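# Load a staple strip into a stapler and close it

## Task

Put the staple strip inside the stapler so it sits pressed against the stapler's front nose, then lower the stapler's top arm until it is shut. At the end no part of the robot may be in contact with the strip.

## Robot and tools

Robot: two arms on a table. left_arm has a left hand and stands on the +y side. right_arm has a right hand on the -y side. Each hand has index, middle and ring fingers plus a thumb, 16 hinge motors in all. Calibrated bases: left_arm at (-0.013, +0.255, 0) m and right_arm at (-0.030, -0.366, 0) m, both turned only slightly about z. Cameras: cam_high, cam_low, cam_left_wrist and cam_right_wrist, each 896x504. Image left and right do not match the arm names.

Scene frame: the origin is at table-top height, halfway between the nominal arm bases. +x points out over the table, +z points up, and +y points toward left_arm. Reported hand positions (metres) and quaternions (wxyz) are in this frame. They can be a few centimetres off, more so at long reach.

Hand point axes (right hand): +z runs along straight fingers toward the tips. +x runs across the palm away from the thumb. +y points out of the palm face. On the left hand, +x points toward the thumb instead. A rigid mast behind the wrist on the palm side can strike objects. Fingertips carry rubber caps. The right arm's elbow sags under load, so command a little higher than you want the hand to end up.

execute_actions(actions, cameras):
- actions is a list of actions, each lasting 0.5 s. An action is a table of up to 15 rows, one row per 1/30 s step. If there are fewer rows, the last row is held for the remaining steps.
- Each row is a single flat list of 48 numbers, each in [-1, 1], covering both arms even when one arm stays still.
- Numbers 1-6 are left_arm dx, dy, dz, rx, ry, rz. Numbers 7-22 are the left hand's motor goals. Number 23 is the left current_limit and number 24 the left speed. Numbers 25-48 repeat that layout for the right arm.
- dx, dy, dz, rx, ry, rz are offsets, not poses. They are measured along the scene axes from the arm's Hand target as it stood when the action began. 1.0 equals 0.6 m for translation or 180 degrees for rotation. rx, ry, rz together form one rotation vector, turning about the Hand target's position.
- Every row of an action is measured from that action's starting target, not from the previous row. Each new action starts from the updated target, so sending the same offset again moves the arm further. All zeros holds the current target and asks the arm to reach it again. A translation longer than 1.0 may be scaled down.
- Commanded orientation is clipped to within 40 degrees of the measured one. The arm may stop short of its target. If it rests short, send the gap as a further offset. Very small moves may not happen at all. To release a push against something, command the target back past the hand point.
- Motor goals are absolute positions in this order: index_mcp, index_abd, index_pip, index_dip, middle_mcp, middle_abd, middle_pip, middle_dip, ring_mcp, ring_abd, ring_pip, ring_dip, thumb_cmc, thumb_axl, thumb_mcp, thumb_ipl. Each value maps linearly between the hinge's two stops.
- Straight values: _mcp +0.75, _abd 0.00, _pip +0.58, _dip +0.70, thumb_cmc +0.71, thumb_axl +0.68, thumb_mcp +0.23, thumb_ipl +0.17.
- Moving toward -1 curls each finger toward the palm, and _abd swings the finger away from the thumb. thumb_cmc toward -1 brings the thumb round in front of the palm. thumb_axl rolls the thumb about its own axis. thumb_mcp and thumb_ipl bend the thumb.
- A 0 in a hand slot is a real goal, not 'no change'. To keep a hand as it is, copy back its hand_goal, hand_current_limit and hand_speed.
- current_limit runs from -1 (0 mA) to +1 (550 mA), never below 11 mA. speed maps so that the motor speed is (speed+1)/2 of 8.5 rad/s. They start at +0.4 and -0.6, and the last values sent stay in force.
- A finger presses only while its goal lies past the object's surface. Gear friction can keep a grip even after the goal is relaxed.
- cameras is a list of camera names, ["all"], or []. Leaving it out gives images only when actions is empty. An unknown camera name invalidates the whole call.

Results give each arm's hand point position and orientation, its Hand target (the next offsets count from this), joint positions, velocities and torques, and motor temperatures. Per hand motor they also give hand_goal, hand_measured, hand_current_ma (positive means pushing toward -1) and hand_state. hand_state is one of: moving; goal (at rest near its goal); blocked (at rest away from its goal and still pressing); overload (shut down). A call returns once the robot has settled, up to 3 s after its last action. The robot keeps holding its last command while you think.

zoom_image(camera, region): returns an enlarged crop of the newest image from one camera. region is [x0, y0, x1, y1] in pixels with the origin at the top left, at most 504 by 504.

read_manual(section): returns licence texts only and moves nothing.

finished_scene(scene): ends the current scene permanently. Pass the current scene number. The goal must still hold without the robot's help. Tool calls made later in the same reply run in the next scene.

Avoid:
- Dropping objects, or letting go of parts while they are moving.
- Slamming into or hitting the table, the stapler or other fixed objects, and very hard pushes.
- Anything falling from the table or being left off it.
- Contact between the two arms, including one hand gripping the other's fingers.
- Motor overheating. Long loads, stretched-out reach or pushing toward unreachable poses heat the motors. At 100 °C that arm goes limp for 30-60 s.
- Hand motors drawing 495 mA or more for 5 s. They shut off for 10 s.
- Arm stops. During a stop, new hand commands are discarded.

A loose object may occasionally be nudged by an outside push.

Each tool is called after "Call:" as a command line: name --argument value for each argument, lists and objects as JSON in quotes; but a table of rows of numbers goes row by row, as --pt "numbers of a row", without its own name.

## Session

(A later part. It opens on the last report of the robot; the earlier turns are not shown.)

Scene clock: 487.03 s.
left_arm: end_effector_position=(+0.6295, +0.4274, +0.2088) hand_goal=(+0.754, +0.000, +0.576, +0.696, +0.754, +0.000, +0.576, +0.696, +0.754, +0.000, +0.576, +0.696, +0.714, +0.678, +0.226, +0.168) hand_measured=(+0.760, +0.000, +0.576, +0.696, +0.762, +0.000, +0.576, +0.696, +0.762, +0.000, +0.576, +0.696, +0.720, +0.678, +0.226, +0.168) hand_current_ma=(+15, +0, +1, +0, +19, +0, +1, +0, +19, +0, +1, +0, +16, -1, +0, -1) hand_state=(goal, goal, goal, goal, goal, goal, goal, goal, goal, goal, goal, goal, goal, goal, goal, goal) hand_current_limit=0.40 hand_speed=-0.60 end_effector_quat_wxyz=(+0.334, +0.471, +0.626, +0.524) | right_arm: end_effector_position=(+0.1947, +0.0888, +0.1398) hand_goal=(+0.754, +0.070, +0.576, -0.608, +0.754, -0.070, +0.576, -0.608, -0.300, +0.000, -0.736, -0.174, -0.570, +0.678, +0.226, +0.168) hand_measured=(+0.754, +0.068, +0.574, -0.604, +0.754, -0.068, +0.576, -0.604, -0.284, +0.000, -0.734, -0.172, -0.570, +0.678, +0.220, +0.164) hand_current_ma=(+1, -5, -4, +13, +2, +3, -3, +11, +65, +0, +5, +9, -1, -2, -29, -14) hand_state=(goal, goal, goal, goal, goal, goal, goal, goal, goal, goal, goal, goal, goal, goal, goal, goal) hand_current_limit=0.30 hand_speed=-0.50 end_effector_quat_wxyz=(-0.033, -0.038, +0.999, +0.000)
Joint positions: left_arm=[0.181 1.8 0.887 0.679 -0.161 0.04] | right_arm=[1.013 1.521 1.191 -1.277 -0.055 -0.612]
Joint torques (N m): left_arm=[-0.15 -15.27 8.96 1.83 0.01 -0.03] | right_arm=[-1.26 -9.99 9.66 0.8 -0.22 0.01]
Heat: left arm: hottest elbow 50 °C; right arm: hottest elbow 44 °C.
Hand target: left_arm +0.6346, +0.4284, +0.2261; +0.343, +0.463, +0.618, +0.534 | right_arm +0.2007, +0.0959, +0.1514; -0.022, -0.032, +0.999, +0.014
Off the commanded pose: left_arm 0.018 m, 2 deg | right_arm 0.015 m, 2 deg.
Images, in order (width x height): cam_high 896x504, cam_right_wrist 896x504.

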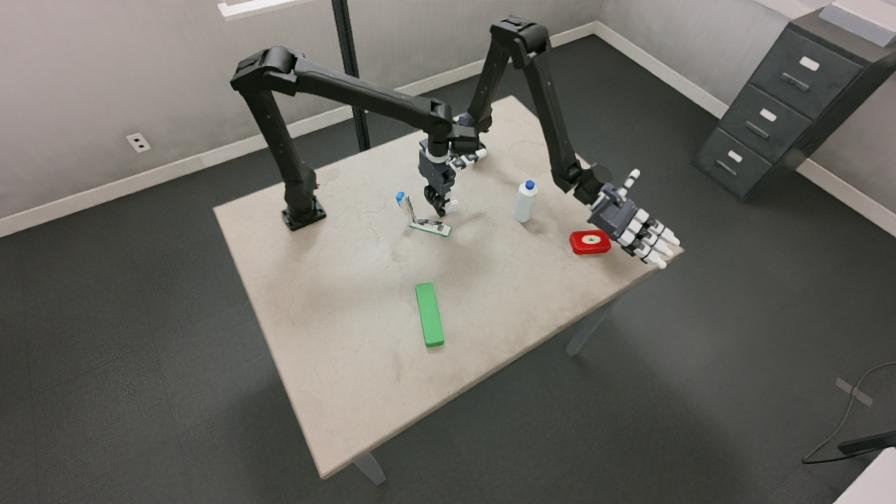

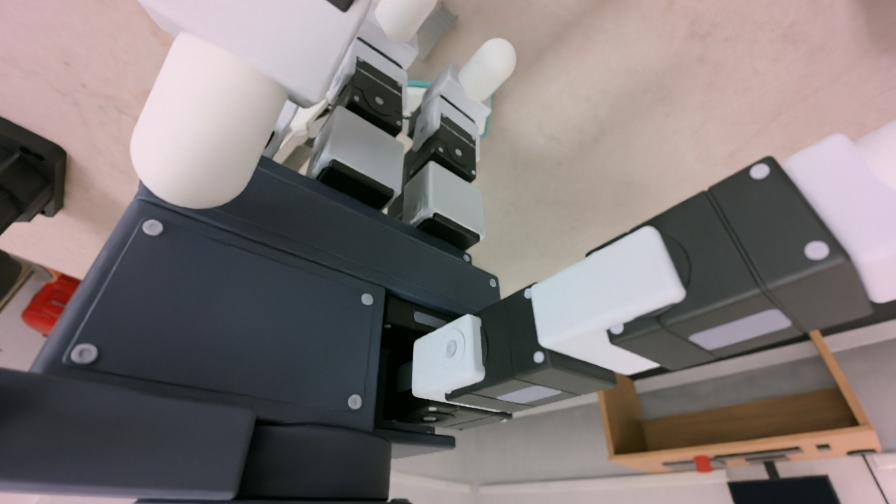

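Call:
execute_actions --actions '[[[0,0,0,0,0,0,0.754,0,0.576,0.696,0.754,0,0.576,0.696,0.754,0,0.576,0.696,0.714,0.678,0.226,0.168,0.4,-0.6, -0.0072,-0.013,-0.0757,-0.0085,-0.0143,-0.0033,0.754,0.07,0.576,-0.609,0.754,-0.07,0.576,-0.609,-0.3,0,-0.737,-0.174,-0.57,0.678,0.226,0.168,0.3,-0.5]]]' --cameras '["cam_right_wrist","cam_high"]'

Call:
zoom_image --camera "cam_high" --region '[410, 180, 470, 240]'

Call:
zoom_image --camera "cam_right_wrist" --region '[350, 0, 550, 130]'

Scene clock: 510.93 s.
left_arm: end_effector_position=(+0.6295, +0.4274, +0.2088) hand_goal=(+0.754, +0.000, +0.576, +0.696, +0.754, +0.000, +0.576, +0.696, +0.754, +0.000, +0.576, +0.696, +0.714, +0.678, +0.226, +0.168) hand_measured=(+0.760, +0.000, +0.576, +0.696, +0.762, +0.000, +0.576, +0.696, +0.762, +0.000, +0.576, +0.696, +0.720, +0.678, +0.226, +0.168) hand_current_ma=(+15, +0, +1, +0, +19, +0, +1, +0, +19, +0, +1, +0, +16, -1, +0, -1) hand_state=(goal, goal, goal, goal, goal, goal, goal, goal, goal, goal, goal, goal, goal, goal, goal, goal) hand_current_limit=0.40 hand_speed=-0.60 end_effector_quat_wxyz=(+0.334, +0.471, +0.626, +0.524) | right_arm: end_effector_position=(+0.2002, +0.0886, +0.1179) hand_goal=(+0.754, +0.070, +0.576, -0.608, +0.754, -0.070, +0.576, -0.608, -0.300, +0.000, -0.736, -0.174, -0.570, +0.678, +0.226, +0.168) hand_measured=(+0.772, +0.084, +0.598, -0.604, +0.754, -0.070, +0.576, -0.604, -0.288, +0.000, -0.734, -0.172, -0.570, +0.678, +0.220, +0.164) hand_current_ma=(+72, +47, +88, +13, -1, +1, -3, +11, +51, +0, +5, +9, -1, -2, -28, -14) hand_state=(goal, goal, blocked, goal, goal, goal, goal, goal, goal, goal, goal, goal, goal, goal, goal, goal) hand_current_limit=0.30 hand_speed=-0.50 end_effector_quat_wxyz=(+0.007, -0.030, +1.000, +0.007)
Joint positions: left_arm=[0.181 1.8 0.887 0.679 -0.161 0.04] | right_arm=[1.03 1.516 1.117 -1.154 0.004 -0.58]
Joint torques (N m): left_arm=[-0.15 -15.21 8.98 1.83 0.01 -0.03] | right_arm=[-0.03 -8.41 7.39 0.69 -0.4 0.08]
Heat: left arm: hottest elbow 50 °C; right arm: hottest elbow 46 °C.
Hand target: left_arm +0.6346, +0.4284, +0.2261; +0.343, +0.463, +0.618, +0.534 | right_arm +0.1964, +0.0882, +0.1060; +0.000, -0.027, +1.000, +0.000
Off the commanded pose: left_arm 0.018 m, 2 deg | right_arm 0.013 m, 1 deg.
Images, in order (width x height): cam_high 896x504, cam_right_wrist 896x504.

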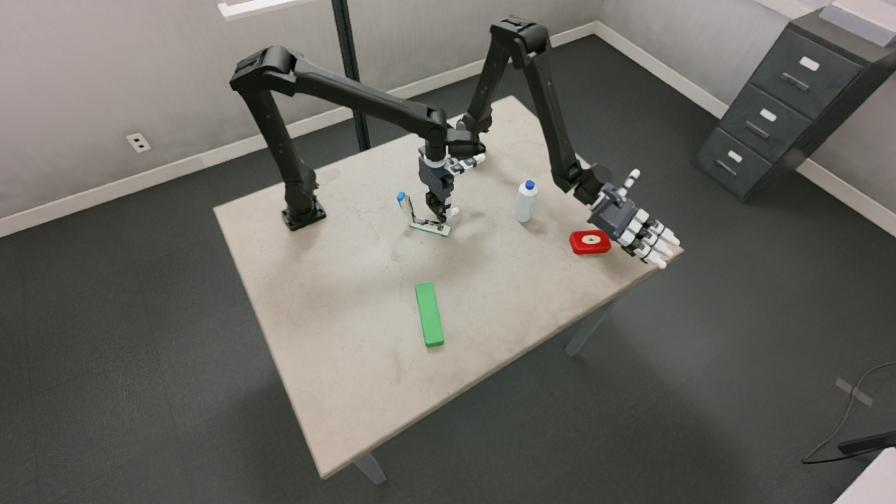

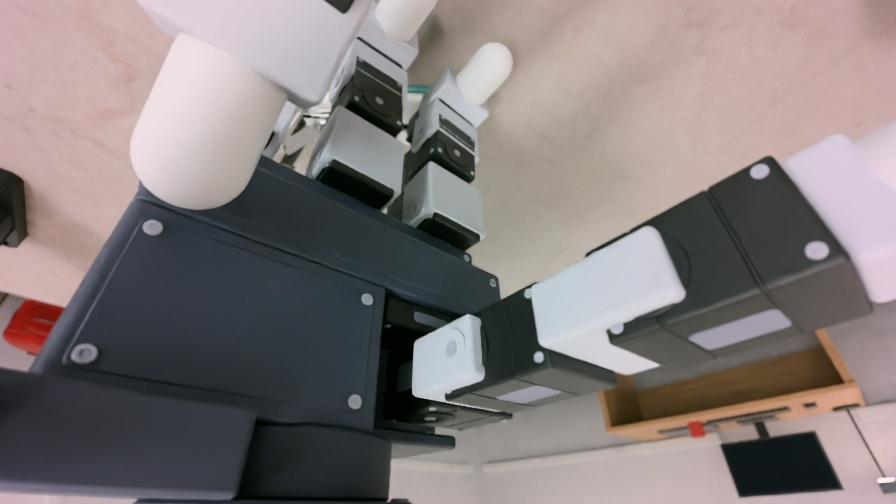

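Scaled by 8.400 from the camera's 896x504 image, which has a finer 1280x720 frame.

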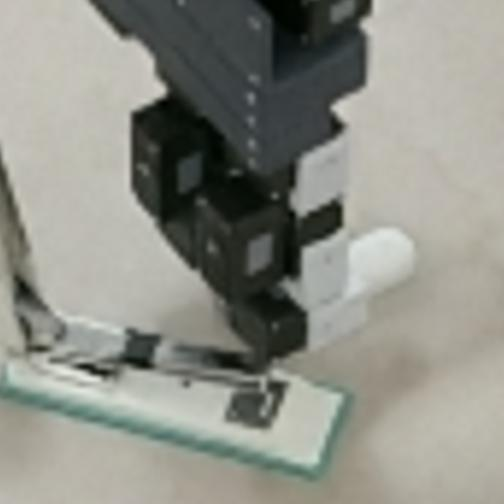

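Scaled by 2.520 from the camera's 896x504 image, which has a finer 1280x720 frame.

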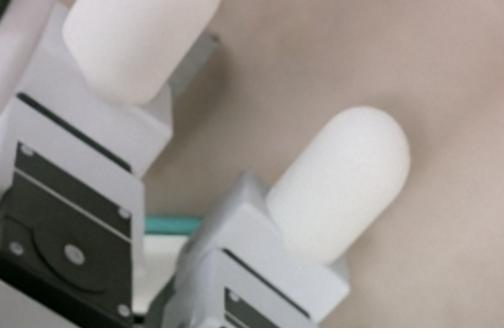

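Call:
execute_actions --actions '[[[0,0,0,0,0,0,0.754,0,0.576,0.696,0.754,0,0.576,0.696,0.754,0,0.576,0.696,0.714,0.678,0.226,0.168,0.4,-0.6, -0.015,0.01,0.07,0,0,0,0.754,0.07,0.576,-0.609,0.754,-0.07,0.576,-0.609,-0.3,0,-0.737,-0.174,-0.57,0.678,0.226,0.168,0.3,-0.5]],[[0,0,0,0,0,0,0.754,0,0.576,0.696,0.754,0,0.576,0.696,0.754,0,0.576,0.696,0.714,0.678,0.226,0.168,0.4,-0.6, 0.005,0,-0.058,0,0,0,0.754,0.07,0.576,-0.609,0.754,-0.07,0.576,-0.609,-0.3,0,-0.737,-0.174,-0.57,0.678,0.226,0.168,0.3,-0.5]]]' --cameras '["cam_right_wrist","cam_high"]'

Call:
zoom_image --camera "cam_high" --region '[410, 180, 470, 240]'

Call:
zoom_image --camera "cam_right_wrist" --region '[350, 0, 550, 130]'

Scene clock: 540.00 s.
left_arm: end_effector_position=(+0.6295, +0.4274, +0.2088) hand_goal=(+0.754, +0.000, +0.576, +0.696, +0.754, +0.000, +0.576, +0.696, +0.754, +0.000, +0.576, +0.696, +0.714, +0.678, +0.226, +0.168) hand_measured=(+0.760, +0.000, +0.576, +0.696, +0.762, +0.000, +0.576, +0.696, +0.762, +0.000, +0.576, +0.696, +0.720, +0.678, +0.226, +0.168) hand_current_ma=(+15, +0, +1, +0, +19, +0, +1, +0, +19, +0, +1, +0, +16, -1, +0, -1) hand_state=(goal, goal, goal, goal, goal, goal, goal, goal, goal, goal, goal, goal, goal, goal, goal, goal) hand_current_limit=0.40 hand_speed=-0.60 end_effector_quat_wxyz=(+0.334, +0.471, +0.626, +0.524) | right_arm: end_effector_position=(+0.1885, +0.0901, +0.1114) hand_goal=(+0.754, +0.070, +0.576, -0.608, +0.754, -0.070, +0.576, -0.608, -0.300, +0.000, -0.736, -0.174, -0.570, +0.678, +0.226, +0.168) hand_measured=(+0.754, +0.072, +0.578, -0.604, +0.754, -0.070, +0.576, -0.604, -0.288, +0.000, -0.734, -0.172, -0.570, +0.678, +0.220, +0.164) hand_current_ma=(+3, +7, +10, +13, -1, +1, -3, +11, +51, +0, +5, +9, -1, -2, -28, -14) hand_state=(goal, goal, goal, goal, goal, goal, goal, goal, goal, goal, goal, goal, goal, goal, goal, goal) hand_current_limit=0.30 hand_speed=-0.50 end_effector_quat_wxyz=(-0.003, -0.029, +1.000, -0.007)
Joint positions: left_arm=[0.181 1.8 0.887 0.679 -0.161 0.04] | right_arm=[1.054 1.529 1.122 -1.178 0.001 -0.554]
Joint torques (N m): left_arm=[-0.09 -15.27 8.96 1.83 0.01 -0.04] | right_arm=[-1.38 -9.41 8.47 0.88 -0.24 0]
Heat: left arm: hottest elbow 49 °C; right arm: hottest elbow 46 °C.
Hand target: left_arm +0.6346, +0.4284, +0.2261; +0.343, +0.463, +0.618, +0.534 | right_arm +0.1905, +0.0941, +0.1130; +0.000, -0.027, +1.000, +0.000
Off the commanded pose: left_arm 0.018 m, 2 deg | right_arm 0.005 m, 1 deg.
Images, in order (width x height): cam_high 896x504, cam_right_wrist 896x504.

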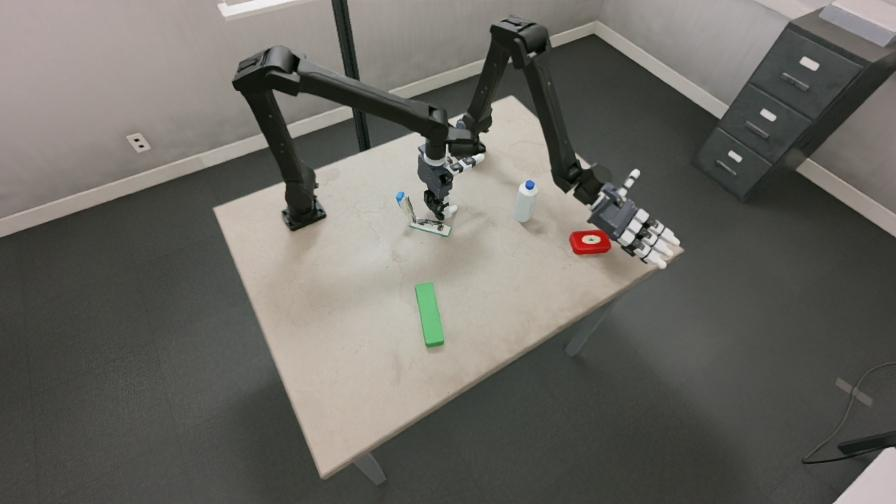

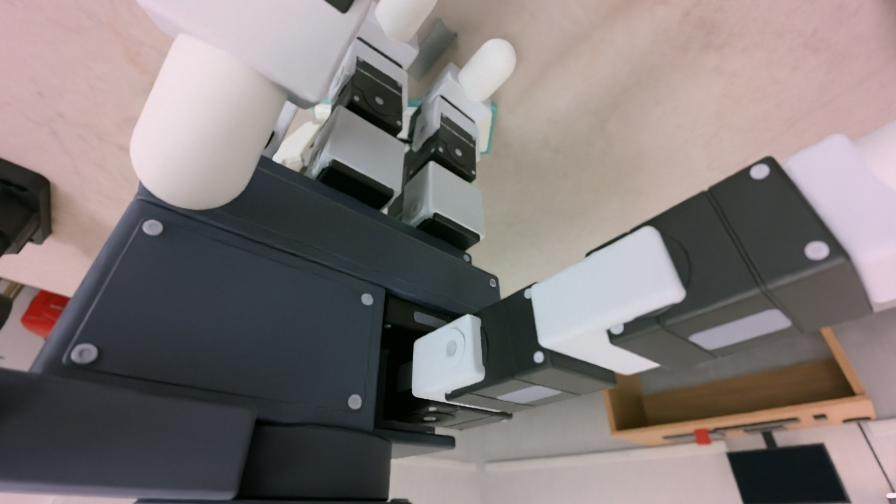

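Scaled by 8.400 from the camera's 896x504 image, which has a finer 1280x720 frame.

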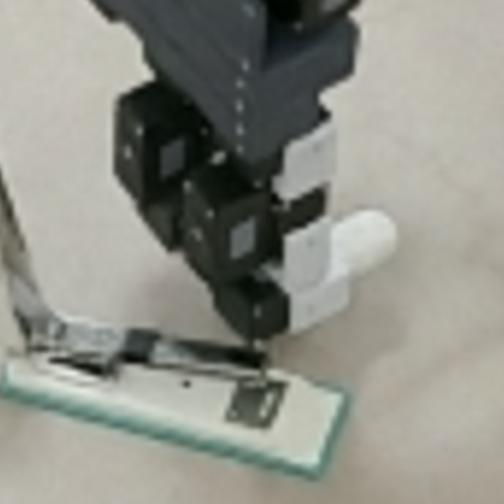

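Scaled by 2.520 from the camera's 896x504 image, which has a finer 1280x720 frame.

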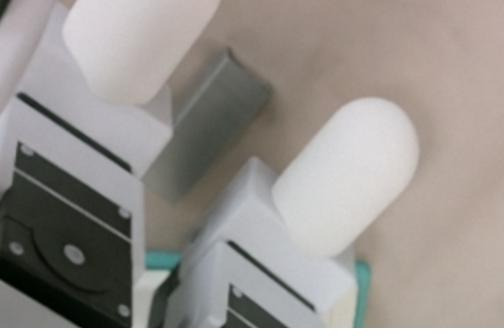

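Call:
execute_actions --actions '[[[0,0,0,0,0,0,0.754,0,0.576,0.696,0.754,0,0.576,0.696,0.754,0,0.576,0.696,0.714,0.678,0.226,0.168,0.4,-0.6, 0.0,0.018,-0.012,0,0,0,0.754,0.07,0.576,-0.609,0.754,-0.07,0.576,-0.609,-0.3,0,-0.737,-0.174,-0.57,0.678,0.226,0.168,0.3,-0.5]]]' --cameras '["cam_right_wrist","cam_high"]'

Call:
zoom_image --camera "cam_high" --region '[420, 190, 460, 240]'

Call:
zoom_image --camera "cam_right_wrist" --region '[350, 0, 550, 130]'

Scene clock: 565.13 s.
left_arm: end_effector_position=(+0.6295, +0.4274, +0.2088) hand_goal=(+0.754, +0.000, +0.576, +0.696, +0.754, +0.000, +0.576, +0.696, +0.754, +0.000, +0.576, +0.696, +0.714, +0.678, +0.226, +0.168) hand_measured=(+0.760, +0.000, +0.576, +0.696, +0.762, +0.000, +0.576, +0.696, +0.762, +0.000, +0.576, +0.696, +0.720, +0.678, +0.226, +0.168) hand_current_ma=(+15, +0, +1, +0, +19, +0, +1, +0, +19, +0, +1, +0, +16, -1, +0, -1) hand_state=(goal, goal, goal, goal, goal, goal, goal, goal, goal, goal, goal, goal, goal, goal, goal, goal) hand_current_limit=0.40 hand_speed=-0.60 end_effector_quat_wxyz=(+0.334, +0.471, +0.626, +0.524) | right_arm: end_effector_position=(+0.1900, +0.0929, +0.0977) hand_goal=(+0.754, +0.070, +0.576, -0.608, +0.754, -0.070, +0.576, -0.608, -0.300, +0.000, -0.736, -0.174, -0.570, +0.678, +0.226, +0.168) hand_measured=(+0.754, +0.072, +0.578, -0.604, +0.754, -0.070, +0.576, -0.604, -0.288, +0.000, -0.734, -0.172, -0.570, +0.678, +0.220, +0.164) hand_current_ma=(+3, +7, +10, +13, -1, +1, -3, +11, +51, +0, +5, +9, -1, -2, -28, -14) hand_state=(goal, goal, goal, goal, goal, goal, goal, goal, goal, goal, goal, goal, goal, goal, goal, goal) hand_current_limit=0.30 hand_speed=-0.50 end_effector_quat_wxyz=(-0.007, -0.026, +1.000, -0.013)
Joint positions: left_arm=[0.181 1.8 0.887 0.679 -0.161 0.04] | right_arm=[1.055 1.56 1.122 -1.163 0.001 -0.547]
Joint torques (N m): left_arm=[-0.09 -15.21 8.96 1.84 0.01 -0.03] | right_arm=[-0.91 -10.11 9.47 0.59 -0.29 0.05]
Heat: left arm: hottest elbow 49 °C; right arm: hottest elbow 46 °C.
Hand target: left_arm +0.6346, +0.4284, +0.2261; +0.343, +0.463, +0.618, +0.534 | right_arm +0.1905, +0.1049, +0.1058; +0.000, -0.027, +1.000, +0.000
Off the commanded pose: left_arm 0.018 m, 2 deg | right_arm 0.014 m, 2 deg.
Images, in order (width x height): cam_high 896x504, cam_right_wrist 896x504.

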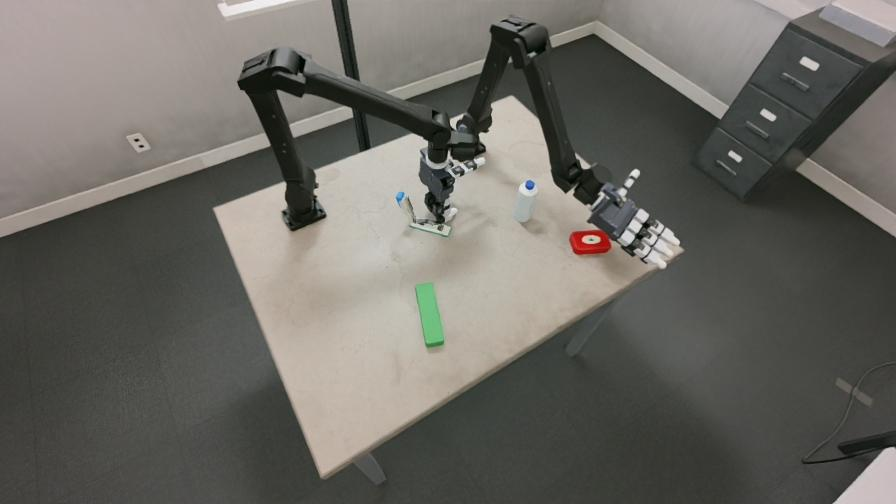

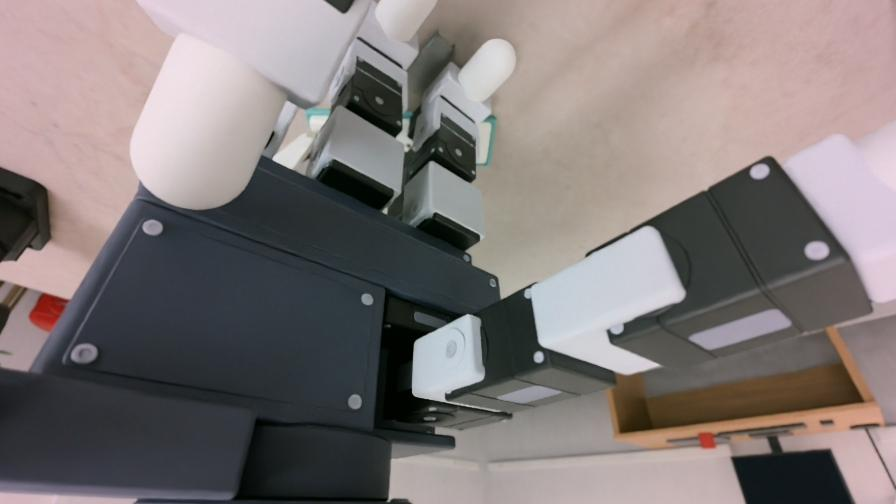

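Scaled by 10.080 from the camera's 896x504 image, which has a finer 1280x720 frame.

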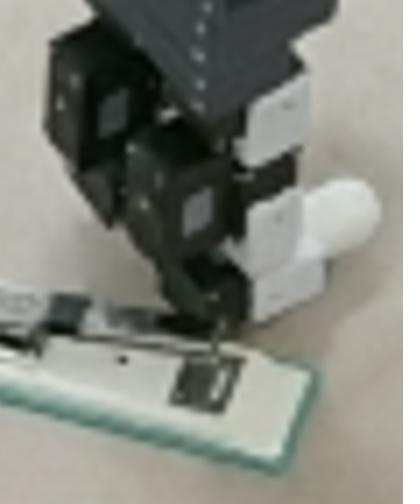

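Scaled by 2.520 from the camera's 896x504 image, which has a finer 1280x720 frame.

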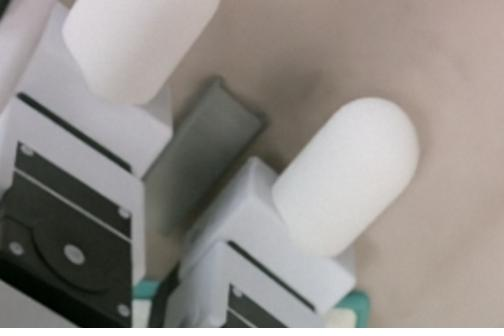

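Call:
execute_actions --actions '[[[0,0,0,0,0,0,0.754,0,0.576,0.696,0.754,0,0.576,0.696,0.754,0,0.576,0.696,0.714,0.678,0.226,0.168,0.4,-0.6, -0.004,0.015,0.002,0,0,0,0.754,0.07,0.576,-0.609,0.754,-0.07,0.576,-0.609,-0.3,0,-0.737,-0.174,-0.57,0.678,0.226,0.168,0.3,-0.5]]]' --cameras '["cam_right_wrist"]'

Call:
zoom_image --camera "cam_right_wrist" --region '[350, 0, 550, 130]'

Scene clock: 572.43 s.
left_arm: end_effector_position=(+0.6295, +0.4274, +0.2088) hand_goal=(+0.754, +0.000, +0.576, +0.696, +0.754, +0.000, +0.576, +0.696, +0.754, +0.000, +0.576, +0.696, +0.714, +0.678, +0.226, +0.168) hand_measured=(+0.760, +0.000, +0.576, +0.696, +0.762, +0.000, +0.576, +0.696, +0.762, +0.000, +0.576, +0.696, +0.720, +0.678, +0.226, +0.168) hand_current_ma=(+15, +0, +1, +0, +19, +0, +1, +0, +19, +0, +1, +0, +16, -1, +0, -1) hand_state=(goal, goal, goal, goal, goal, goal, goal, goal, goal, goal, goal, goal, goal, goal, goal, goal) hand_current_limit=0.40 hand_speed=-0.60 end_effector_quat_wxyz=(+0.334, +0.471, +0.626, +0.524) | right_arm: end_effector_position=(+0.1830, +0.0962, +0.0936) hand_goal=(+0.754, +0.070, +0.576, -0.608, +0.754, -0.070, +0.576, -0.608, -0.300, +0.000, -0.736, -0.174, -0.570, +0.678, +0.226, +0.168) hand_measured=(+0.754, +0.072, +0.578, -0.604, +0.754, -0.070, +0.576, -0.604, -0.288, +0.000, -0.734, -0.172, -0.570, +0.678, +0.220, +0.164) hand_current_ma=(+3, +7, +10, +13, -1, +1, -3, +11, +51, +0, +5, +9, -1, -2, -28, -14) hand_state=(goal, goal, goal, goal, goal, goal, goal, goal, goal, goal, goal, goal, goal, goal, goal, goal) hand_current_limit=0.30 hand_speed=-0.50 end_effector_quat_wxyz=(-0.009, -0.028, +0.999, -0.017)
Joint positions: left_arm=[0.181 1.8 0.887 0.679 -0.161 0.04] | right_arm=[1.073 1.568 1.122 -1.163 0.001 -0.533]
Joint torques (N m): left_arm=[-0.15 -15.27 8.96 1.83 0.01 -0.03] | right_arm=[-0.5 -9.35 11.25 0.36 -0.24 0.02]
Heat: left arm: hottest elbow 49 °C; right arm: hottest elbow 46 °C.
Hand target: left_arm +0.6346, +0.4284, +0.2261; +0.343, +0.463, +0.618, +0.534 | right_arm +0.1880, +0.1139, +0.1072; +0.000, -0.027, +1.000, +0.000
Off the commanded pose: left_arm 0.018 m, 2 deg | right_arm 0.023 m, 2 deg.
Images, in order (width x height): cam_right_wrist 896x504.

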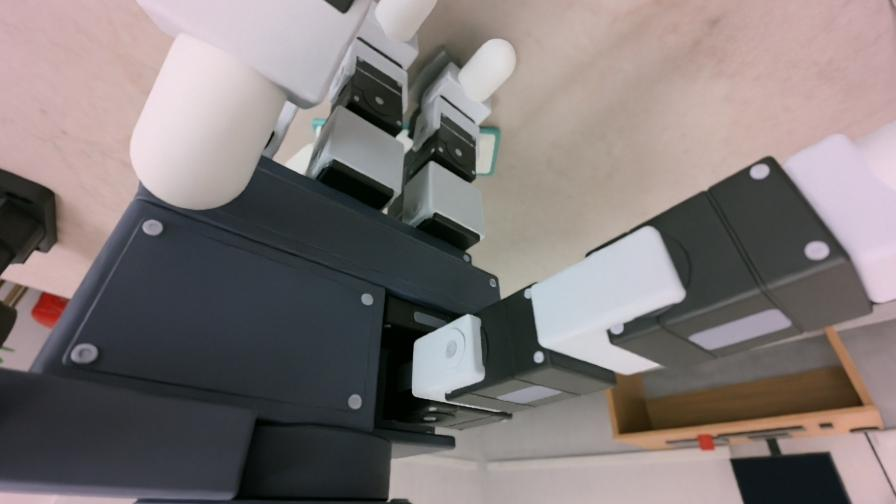

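Scaled by 2.520 from the camera's 896x504 image, which has a finer 1280x720 frame.

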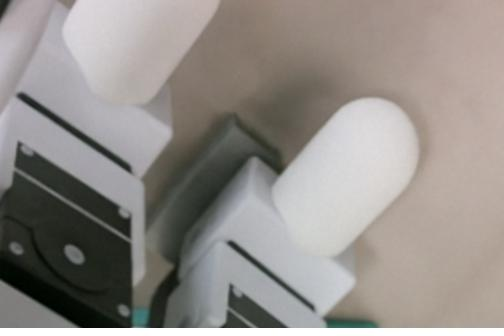

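Call:
execute_actions --actions '[[[0,0,0,0,0,0,0.754,0,0.576,0.696,0.754,0,0.576,0.696,0.754,0,0.576,0.696,0.714,0.678,0.226,0.168,0.4,-0.6, 0.0193,0.002,0.008,0,0,0,0.754,0.07,0.576,-0.609,0.754,-0.07,0.576,-0.609,-0.3,0,-0.737,-0.174,-0.57,0.678,0.226,0.168,0.3,-0.5]]]' --cameras '["cam_right_wrist"]'

Call:
zoom_image --camera "cam_right_wrist" --region '[350, 0, 550, 130]'

Scene clock: 588.30 s.
left_arm: end_effector_position=(+0.6295, +0.4274, +0.2088) hand_goal=(+0.754, +0.000, +0.576, +0.696, +0.754, +0.000, +0.576, +0.696, +0.754, +0.000, +0.576, +0.696, +0.714, +0.678, +0.226, +0.168) hand_measured=(+0.760, +0.000, +0.576, +0.696, +0.762, +0.000, +0.576, +0.696, +0.762, +0.000, +0.576, +0.696, +0.720, +0.678, +0.226, +0.168) hand_current_ma=(+15, +0, +1, +0, +19, +0, +1, +0, +19, +0, +1, +0, +16, -1, +0, -1) hand_state=(goal, goal, goal, goal, goal, goal, goal, goal, goal, goal, goal, goal, goal, goal, goal, goal) hand_current_limit=0.40 hand_speed=-0.60 end_effector_quat_wxyz=(+0.334, +0.471, +0.626, +0.524) | right_arm: end_effector_position=(+0.1863, +0.1005, +0.0951) hand_goal=(+0.754, +0.070, +0.576, -0.608, +0.754, -0.070, +0.576, -0.608, -0.300, +0.000, -0.736, -0.174, -0.570, +0.678, +0.226, +0.168) hand_measured=(+0.754, +0.072, +0.578, -0.604, +0.754, -0.070, +0.576, -0.604, -0.288, +0.000, -0.734, -0.172, -0.570, +0.678, +0.220, +0.164) hand_current_ma=(+3, +7, +10, +13, -1, +1, -3, +11, +51, +0, +5, +9, -1, -2, -28, -14) hand_state=(goal, goal, goal, goal, goal, goal, goal, goal, goal, goal, goal, goal, goal, goal, goal, goal) hand_current_limit=0.30 hand_speed=-0.50 end_effector_quat_wxyz=(-0.008, -0.028, +0.999, -0.015)
Joint positions: left_arm=[0.181 1.8 0.887 0.679 -0.161 0.04] | right_arm=[1.071 1.577 1.135 -1.163 0.001 -0.534]
Joint velocities: left_arm=[-0.005 0.015 0.007 -0.046 0.125 -0.037] | right_arm=[within noise]
Joint torques (N m): left_arm=[-0.09 -15.27 8.96 1.83 0.01 -0.03] | right_arm=[-2.32 -9.64 12.27 -0.02 -0.19 -0.17]
Heat: left arm: hottest elbow 49 °C; right arm: hottest elbow 48 °C.
Hand target: left_arm +0.6346, +0.4284, +0.2261; +0.343, +0.463, +0.618, +0.534 | right_arm +0.1996, +0.1152, +0.1119; +0.000, -0.027, +1.000, +0.000
Off the commanded pose: left_arm 0.018 m, 2 deg | right_arm 0.026 m, 2 deg.
Images, in order (width x height): cam_right_wrist 896x504.

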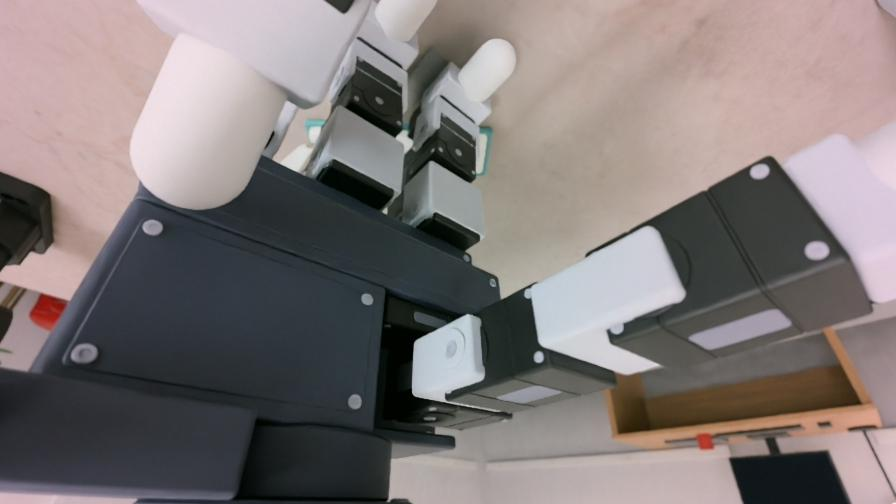

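Scaled by 2.520 from the camera's 896x504 image, which has a finer 1280x720 frame.

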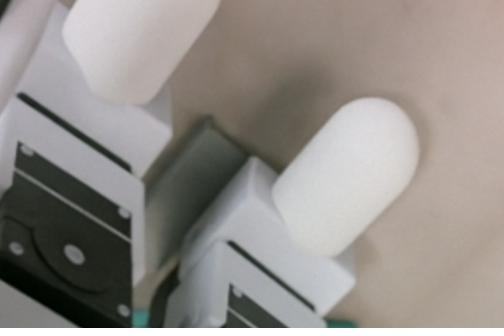

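Call:
execute_actions --actions '[[[0,0,0,0,0,0,0.754,0,0.576,0.696,0.754,0,0.576,0.696,0.754,0,0.576,0.696,0.714,0.678,0.226,0.168,0.4,-0.6, -0.0185,-0.0253,-0.027,0,0,0,0.754,0.07,0.576,-0.609,0.754,-0.07,0.576,-0.609,-0.3,0,-0.737,-0.174,-0.57,0.678,0.226,0.168,0.3,-0.5]]]' --cameras '["cam_right_wrist"]'

Call:
zoom_image --camera "cam_right_wrist" --region '[350, 0, 550, 130]'

Scene clock: 618.67 s.
left_arm: end_effector_position=(+0.6295, +0.4274, +0.2088) hand_goal=(+0.754, +0.000, +0.576, +0.696, +0.754, +0.000, +0.576, +0.696, +0.754, +0.000, +0.576, +0.696, +0.714, +0.678, +0.226, +0.168) hand_measured=(+0.760, +0.000, +0.576, +0.696, +0.762, +0.000, +0.576, +0.696, +0.762, +0.000, +0.576, +0.696, +0.720, +0.678, +0.226, +0.168) hand_current_ma=(+15, +0, +1, +0, +19, +0, +1, +0, +19, +0, +1, +0, +16, -1, +0, -1) hand_state=(goal, goal, goal, goal, goal, goal, goal, goal, goal, goal, goal, goal, goal, goal, goal, goal) hand_current_limit=0.40 hand_speed=-0.60 end_effector_quat_wxyz=(+0.334, +0.471, +0.626, +0.524) | right_arm: end_effector_position=(+0.1862, +0.0997, +0.0927) hand_goal=(+0.754, +0.070, +0.576, -0.608, +0.754, -0.070, +0.576, -0.608, -0.300, +0.000, -0.736, -0.174, -0.570, +0.678, +0.226, +0.168) hand_measured=(+0.752, +0.066, +0.574, -0.612, +0.754, -0.070, +0.576, -0.604, -0.288, +0.000, -0.734, -0.172, -0.570, +0.678, +0.220, +0.164) hand_current_ma=(-11, -12, -8, -11, +0, +1, -3, +11, +51, +0, +5, +9, -1, -2, -28, -14) hand_state=(goal, goal, goal, goal, goal, goal, goal, goal, goal, goal, goal, goal, goal, goal, goal, goal) hand_current_limit=0.30 hand_speed=-0.50 end_effector_quat_wxyz=(-0.003, -0.028, +1.000, -0.008)
Joint positions: left_arm=[0.181 1.8 0.887 0.679 -0.161 0.04] | right_arm=[1.071 1.569 1.115 -1.134 0.003 -0.534]
Joint torques (N m): left_arm=[-0.09 -15.27 8.96 1.83 0.01 -0.04] | right_arm=[-1.96 -10.64 7.54 0.64 -0.3 -0.08]
Heat: left arm: hottest elbow 49 °C; right arm: hottest elbow 48 °C.
Hand target: left_arm +0.6346, +0.4284, +0.2261; +0.343, +0.463, +0.618, +0.534 | right_arm +0.1885, +0.1000, +0.0958; +0.000, -0.027, +1.000, +0.000
Off the commanded pose: left_arm 0.018 m, 2 deg | right_arm 0.004 m, 1 deg.
Images, in order (width x height): cam_right_wrist 896x504.

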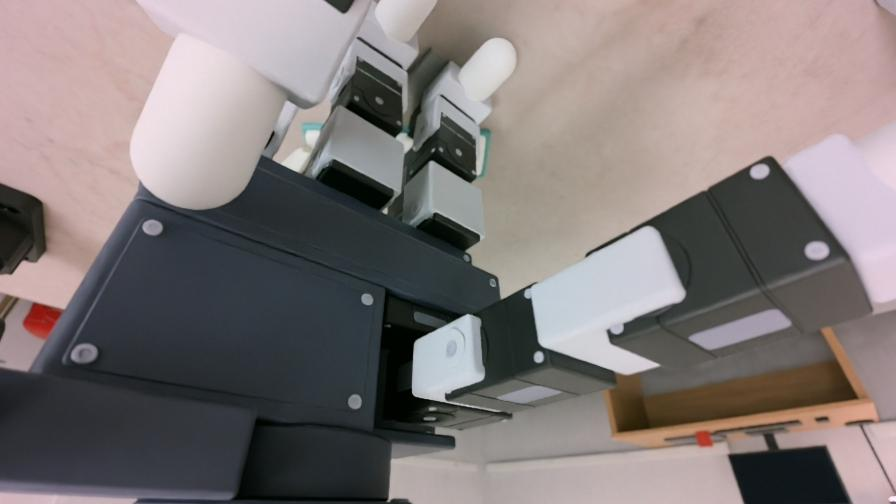

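Scaled by 2.520 from the camera's 896x504 image, which has a finer 1280x720 frame.

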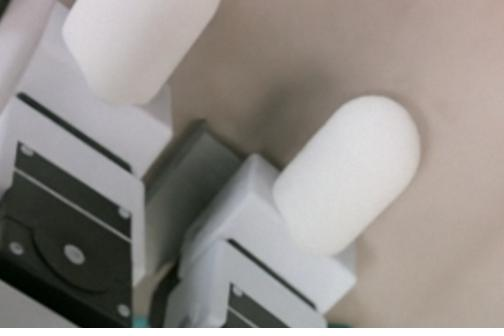

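Call:
execute_actions --actions '[]' --cameras '["cam_high"]'

Call:
zoom_image --camera "cam_high" --region '[425, 200, 455, 230]'

Call:
zoom_image --camera "cam_right_wrist" --region '[400, 30, 500, 150]'

Scene clock: 627.83 s.
left_arm: end_effector_position=(+0.6295, +0.4274, +0.2088) hand_goal=(+0.754, +0.000, +0.576, +0.696, +0.754, +0.000, +0.576, +0.696, +0.754, +0.000, +0.576, +0.696, +0.714, +0.678, +0.226, +0.168) hand_measured=(+0.760, +0.000, +0.576, +0.696, +0.762, +0.000, +0.576, +0.696, +0.762, +0.000, +0.576, +0.696, +0.720, +0.678, +0.226, +0.168) hand_current_ma=(+15, +0, +1, +0, +19, +0, +1, +0, +19, +0, +1, +0, +16, -1, +0, -1) hand_state=(goal, goal, goal, goal, goal, goal, goal, goal, goal, goal, goal, goal, goal, goal, goal, goal) hand_current_limit=0.40 hand_speed=-0.60 end_effector_quat_wxyz=(+0.334, +0.471, +0.626, +0.524) | right_arm: end_effector_position=(+0.1862, +0.0997, +0.0927) hand_goal=(+0.754, +0.070, +0.576, -0.608, +0.754, -0.070, +0.576, -0.608, -0.300, +0.000, -0.736, -0.174, -0.570, +0.678, +0.226, +0.168) hand_measured=(+0.752, +0.066, +0.574, -0.612, +0.754, -0.070, +0.576, -0.604, -0.288, +0.000, -0.734, -0.172, -0.570, +0.678, +0.220, +0.164) hand_current_ma=(-11, -12, -8, -11, +0, +1, -3, +11, +51, +0, +5, +9, -1, -2, -28, -14) hand_state=(goal, goal, goal, goal, goal, goal, goal, goal, goal, goal, goal, goal, goal, goal, goal, goal) hand_current_limit=0.30 hand_speed=-0.50 end_effector_quat_wxyz=(-0.003, -0.028, +1.000, -0.008)
Joint positions: left_arm=[0.181 1.8 0.887 0.679 -0.161 0.04] | right_arm=[1.071 1.569 1.115 -1.134 0.003 -0.534]
Joint velocities: within noise
Joint torques (N m): left_arm=[-0.09 -15.27 8.96 1.83 0.01 -0.04] | right_arm=[-1.55 -10.58 7.62 0.81 -0.32 -0.1]
Motor temperatures (°C): left_arm=[24 31 49 24 24 24] | right_arm=[24 28 47 23 25 22]
Heat: left arm: hottest elbow 49 °C; right arm: hottest elbow 47 °C.
Hand target: left_arm +0.6346, +0.4284, +0.2261; +0.343, +0.463, +0.618, +0.534 | right_arm +0.1885, +0.1000, +0.0958; +0.000, -0.027, +1.000, +0.000
Off the commanded pose: left_arm 0.018 m, 2 deg | right_arm 0.004 m, 1 deg.
Images, in order (width x height): cam_high 896x504.

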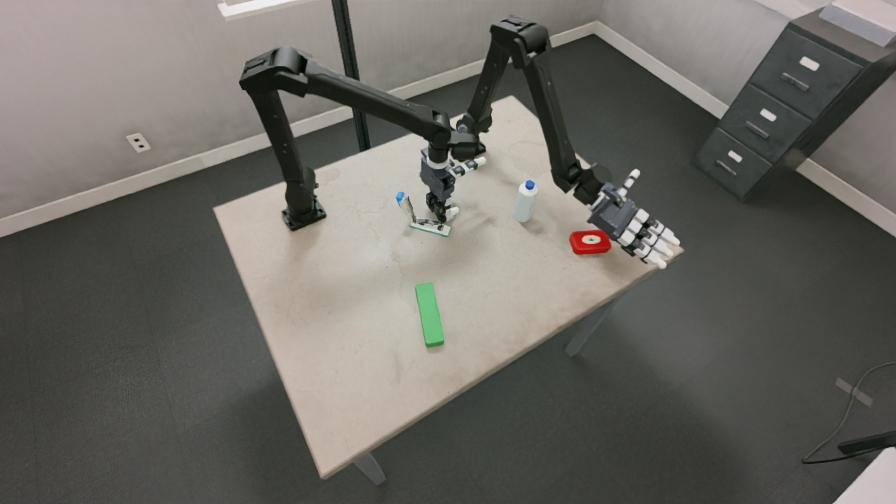

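Scaled by 16.800 from the camera's 896x504 image, which has a finer 1280x720 frame.

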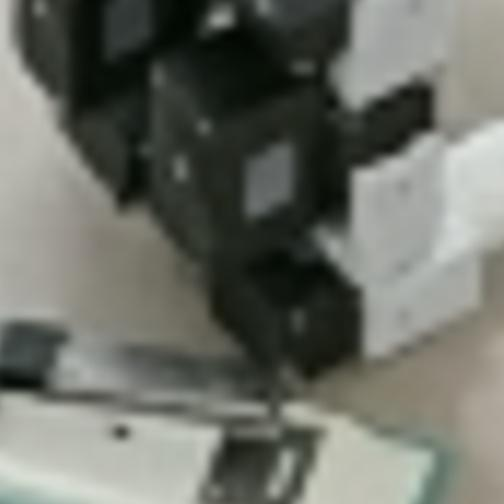

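This scene's latest camera images include none from cam_right_wrist. They are from: cam_high. cam_right_wrist's image comes with the result of a call that names it in "cameras".

Call:
execute_actions --actions '[[[0,0,0,0,0,0,0.754,0,0.576,0.696,0.754,0,0.576,0.696,0.754,0,0.576,0.696,0.714,0.678,0.226,0.168,0.4,-0.6, 0,0,-0.01,0,0,0,0.754,0.09,0.576,-0.609,0.754,-0.07,0.576,-0.609,-0.3,0,-0.737,-0.174,-0.57,0.678,0.226,0.168,0.3,-0.5]]]' --cameras '["cam_right_wrist"]'

Call:
zoom_image --camera "cam_right_wrist" --region '[380, 20, 500, 140]'

Scene clock: 663.70 s.
left_arm: end_effector_position=(+0.6295, +0.4274, +0.2088) hand_goal=(+0.754, +0.000, +0.576, +0.696, +0.754, +0.000, +0.576, +0.696, +0.754, +0.000, +0.576, +0.696, +0.714, +0.678, +0.226, +0.168) hand_measured=(+0.760, +0.000, +0.576, +0.696, +0.762, +0.000, +0.576, +0.696, +0.762, +0.000, +0.576, +0.696, +0.720, +0.678, +0.226, +0.168) hand_current_ma=(+15, +0, +1, +0, +19, +0, +1, +0, +19, +0, +1, +0, +16, -1, +0, -1) hand_state=(goal, goal, goal, goal, goal, goal, goal, goal, goal, goal, goal, goal, goal, goal, goal, goal) hand_current_limit=0.40 hand_speed=-0.60 end_effector_quat_wxyz=(+0.334, +0.471, +0.626, +0.524) | right_arm: end_effector_position=(+0.1863, +0.0999, +0.0927) hand_goal=(+0.754, +0.090, +0.576, -0.608, +0.754, -0.070, +0.576, -0.608, -0.300, +0.000, -0.736, -0.174, -0.570, +0.678, +0.226, +0.168) hand_measured=(+0.758, +0.066, +0.574, -0.612, +0.754, -0.070, +0.576, -0.604, -0.288, +0.000, -0.734, -0.172, -0.570, +0.678, +0.220, +0.164) hand_current_ma=(+19, -85, -8, -15, +0, +1, -3, +11, +51, +0, +5, +9, -1, -2, -28, -14) hand_state=(goal, blocked, goal, goal, goal, goal, goal, goal, goal, goal, goal, goal, goal, goal, goal, goal) hand_current_limit=0.30 hand_speed=-0.50 end_effector_quat_wxyz=(-0.001, -0.028, +1.000, -0.005)
Joint positions: left_arm=[0.181 1.8 0.887 0.679 -0.161 0.04] | right_arm=[1.071 1.566 1.11 -1.124 0.003 -0.534]
Joint torques (N m): left_arm=[-0.15 -15.21 8.96 1.83 0.01 -0.04] | right_arm=[-1.26 -9.52 7.31 1.02 -0.3 -0.11]
Heat: left arm: hottest elbow 49 °C; right arm: hottest elbow 45 °C.
Hand target: left_arm +0.6346, +0.4284, +0.2261; +0.343, +0.463, +0.618, +0.534 | right_arm +0.1885, +0.1000, +0.0897; +0.000, -0.027, +1.000, +0.000
Off the commanded pose: left_arm 0.018 m, 2 deg | right_arm 0.004 m, 1 deg.
Images, in order (width x height): cam_right_wrist 896x504.

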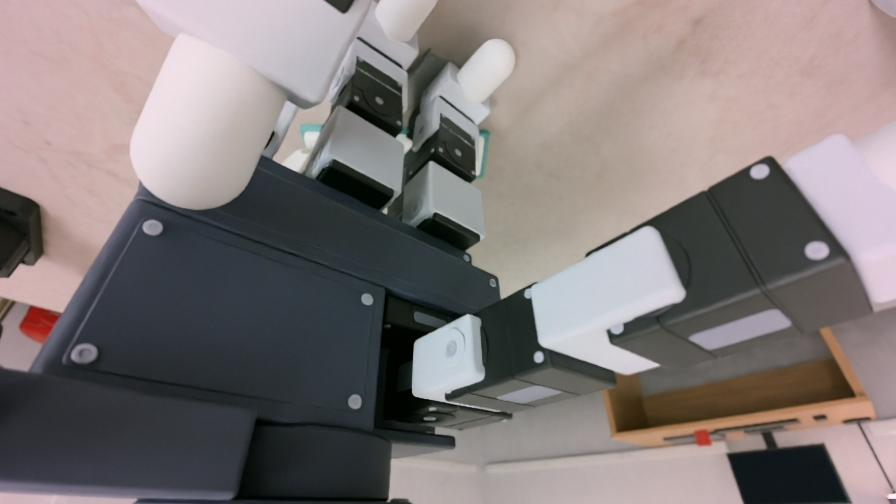

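Scaled by 4.200 from the camera's 896x504 image, which has a finer 1280x720 frame.

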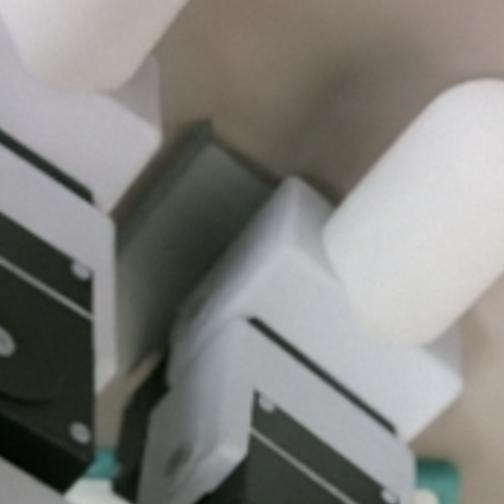

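Call:
execute_actions --actions '[[[0,0,0,0,0,0,0.754,0,0.576,0.696,0.754,0,0.576,0.696,0.754,0,0.576,0.696,0.714,0.678,0.226,0.168,0.4,-0.6, 0,0.0117,0.04,0.01,-0.0047,0,0.754,0.06,0.576,-0.609,0.754,-0.07,0.576,-0.609,-0.3,0,-0.737,-0.174,-0.57,0.678,0.226,0.168,0.3,-0.5]],[[0,0,0,0,0,0,0.754,0,0.576,0.696,0.754,0,0.576,0.696,0.754,0,0.576,0.696,0.714,0.678,0.226,0.168,0.4,-0.6, 0,0.0,-0.034,-0.01,0.0047,0,0.754,0.06,0.576,-0.609,0.754,-0.07,0.576,-0.609,-0.3,0,-0.737,-0.174,-0.57,0.678,0.226,0.168,0.3,-0.5]]]' --cameras '["cam_right_wrist"]'

Call:
zoom_image --camera "cam_right_wrist" --region '[380, 20, 500, 140]'

Scene clock: 697.60 s.
left_arm: end_effector_position=(+0.6295, +0.4274, +0.2088) hand_goal=(+0.754, +0.000, +0.576, +0.696, +0.754, +0.000, +0.576, +0.696, +0.754, +0.000, +0.576, +0.696, +0.714, +0.678, +0.226, +0.168) hand_measured=(+0.760, +0.000, +0.576, +0.696, +0.762, +0.000, +0.576, +0.696, +0.762, +0.000, +0.576, +0.696, +0.720, +0.678, +0.226, +0.168) hand_current_ma=(+15, +0, +1, +0, +19, +0, +1, +0, +19, +0, +1, +0, +16, -1, +0, -1) hand_state=(goal, goal, goal, goal, goal, goal, goal, goal, goal, goal, goal, goal, goal, goal, goal, goal) hand_current_limit=0.40 hand_speed=-0.60 end_effector_quat_wxyz=(+0.334, +0.471, +0.626, +0.524) | right_arm: end_effector_position=(+0.1863, +0.0999, +0.0923) hand_goal=(+0.754, +0.060, +0.576, -0.608, +0.754, -0.070, +0.576, -0.608, -0.300, +0.000, -0.736, -0.174, -0.570, +0.678, +0.226, +0.168) hand_measured=(+0.754, +0.052, +0.572, -0.612, +0.754, -0.070, +0.576, -0.604, -0.288, +0.000, -0.734, -0.172, -0.570, +0.678, +0.220, +0.164) hand_current_ma=(-1, -27, -11, -16, -1, +1, -3, +11, +51, +0, +5, +9, -1, -2, -28, -14) hand_state=(goal, goal, goal, goal, goal, goal, goal, goal, goal, goal, goal, goal, goal, goal, goal, goal) hand_current_limit=0.30 hand_speed=-0.50 end_effector_quat_wxyz=(-0.001, -0.028, +1.000, -0.005)
Joint positions: left_arm=[0.181 1.8 0.887 0.679 -0.161 0.04] | right_arm=[1.071 1.567 1.11 -1.124 0.003 -0.534]
Joint torques (N m): left_arm=[-0.09 -15.27 8.95 1.84 0.01 -0.04] | right_arm=[-0.91 -8.94 9.18 0.65 -0.33 -0.03]
Heat: left arm: hottest elbow 49 °C; right arm: hottest elbow 45 °C.
Hand target: left_arm +0.6346, +0.4284, +0.2261; +0.343, +0.463, +0.618, +0.534 | right_arm +0.1884, +0.1069, +0.0932; +0.000, -0.027, +1.000, +0.000
Off the commanded pose: left_arm 0.018 m, 2 deg | right_arm 0.007 m, 1 deg.
Images, in order (width x height): cam_right_wrist 896x504.

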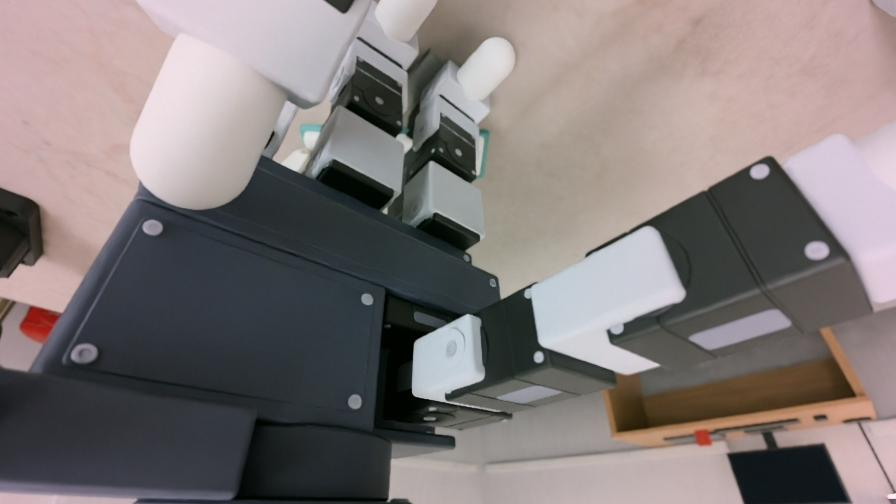

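Scaled by 4.200 from the camera's 896x504 image, which has a finer 1280x720 frame.

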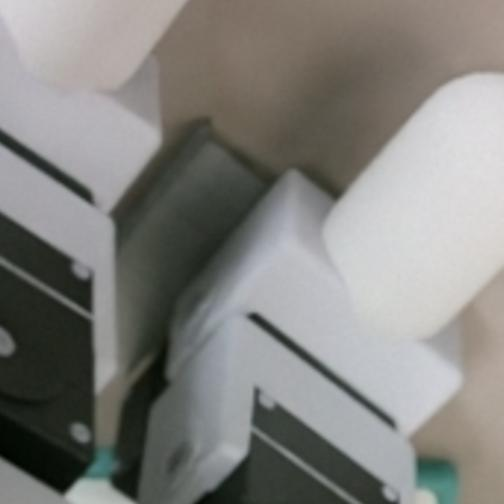

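Call:
execute_actions --actions '[[[0,0,0,0,0,0,0.754,0,0.576,0.696,0.754,0,0.576,0.696,0.754,0,0.576,0.696,0.714,0.678,0.226,0.168,0.4,-0.6, 0,0.003,0.055,0.01,-0.0047,0,0.754,0.06,0.576,-0.609,0.754,-0.07,0.576,-0.609,-0.3,0,-0.737,-0.174,-0.57,0.678,0.226,0.168,0.3,-0.5]]]' --cameras '["cam_right_wrist"]'

Call:
zoom_image --camera "cam_right_wrist" --region '[380, 0, 500, 120]'

Scene clock: 703.87 s.
left_arm: end_effector_position=(+0.6295, +0.4274, +0.2088) hand_goal=(+0.754, +0.000, +0.576, +0.696, +0.754, +0.000, +0.576, +0.696, +0.754, +0.000, +0.576, +0.696, +0.714, +0.678, +0.226, +0.168) hand_measured=(+0.760, +0.000, +0.576, +0.696, +0.762, +0.000, +0.576, +0.696, +0.762, +0.000, +0.576, +0.696, +0.720, +0.678, +0.226, +0.168) hand_current_ma=(+15, +0, +1, +0, +19, +0, +1, +0, +19, +0, +1, +0, +16, -1, +0, -1) hand_state=(goal, goal, goal, goal, goal, goal, goal, goal, goal, goal, goal, goal, goal, goal, goal, goal) hand_current_limit=0.40 hand_speed=-0.60 end_effector_quat_wxyz=(+0.334, +0.471, +0.626, +0.524) | right_arm: end_effector_position=(+0.1838, +0.0956, +0.1040) hand_goal=(+0.754, +0.060, +0.576, -0.608, +0.754, -0.070, +0.576, -0.608, -0.300, +0.000, -0.736, -0.174, -0.570, +0.678, +0.226, +0.168) hand_measured=(+0.752, +0.056, +0.574, -0.610, +0.754, -0.070, +0.576, -0.604, -0.288, +0.000, -0.734, -0.172, -0.570, +0.678, +0.220, +0.164) hand_current_ma=(-4, -10, -10, -9, -1, +1, -3, +11, +51, +0, +5, +9, -1, -2, -28, -14) hand_state=(goal, goal, goal, goal, goal, goal, goal, goal, goal, goal, goal, goal, goal, goal, goal, goal) hand_current_limit=0.30 hand_speed=-0.50 end_effector_quat_wxyz=(-0.001, -0.028, +1.000, -0.003)
Joint positions: left_arm=[0.181 1.8 0.887 0.679 -0.161 0.04] | right_arm=[1.071 1.539 1.11 -1.148 0.001 -0.534]
Joint torques (N m): left_arm=[-0.09 -15.27 8.96 1.81 0.01 -0.04] | right_arm=[-0.85 -10.4 11.22 -0.06 -0.32 -0.01]
Heat: left arm: hottest elbow 49 °C; right arm: hottest elbow 45 °C.
Hand target: left_arm +0.6346, +0.4284, +0.2261; +0.343, +0.463, +0.618, +0.534 | right_arm +0.1885, +0.1088, +0.1264; +0.008, -0.027, +0.999, +0.015
Off the commanded pose: left_arm 0.018 m, 2 deg | right_arm 0.026 m, 2 deg.
Images, in order (width x height): cam_right_wrist 896x504.

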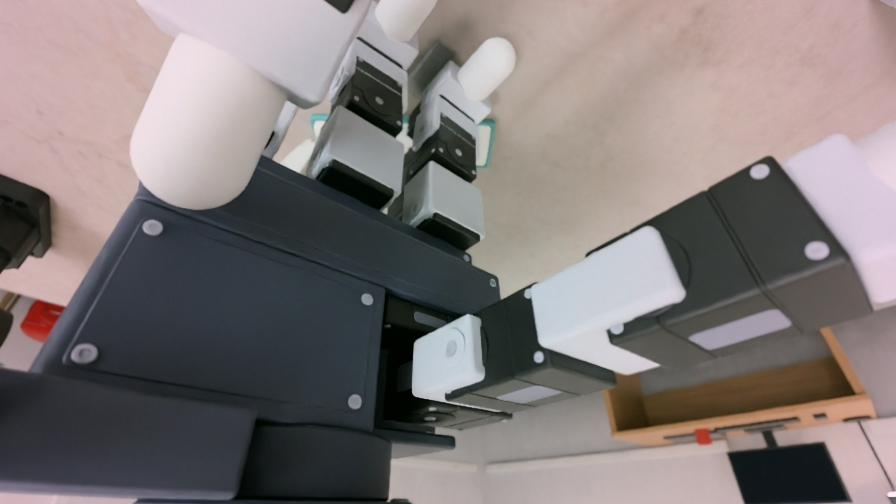

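Scaled by 4.200 from the camera's 896x504 image, which has a finer 1280x720 frame.

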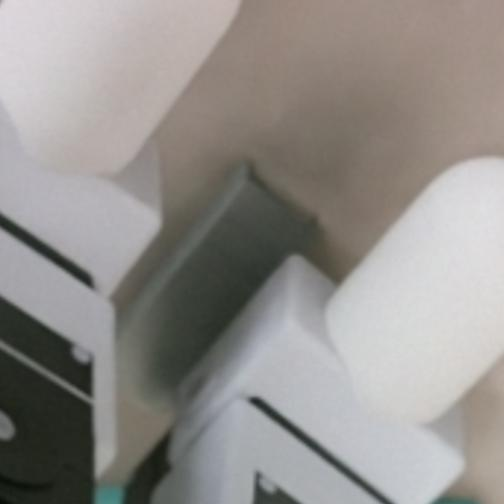

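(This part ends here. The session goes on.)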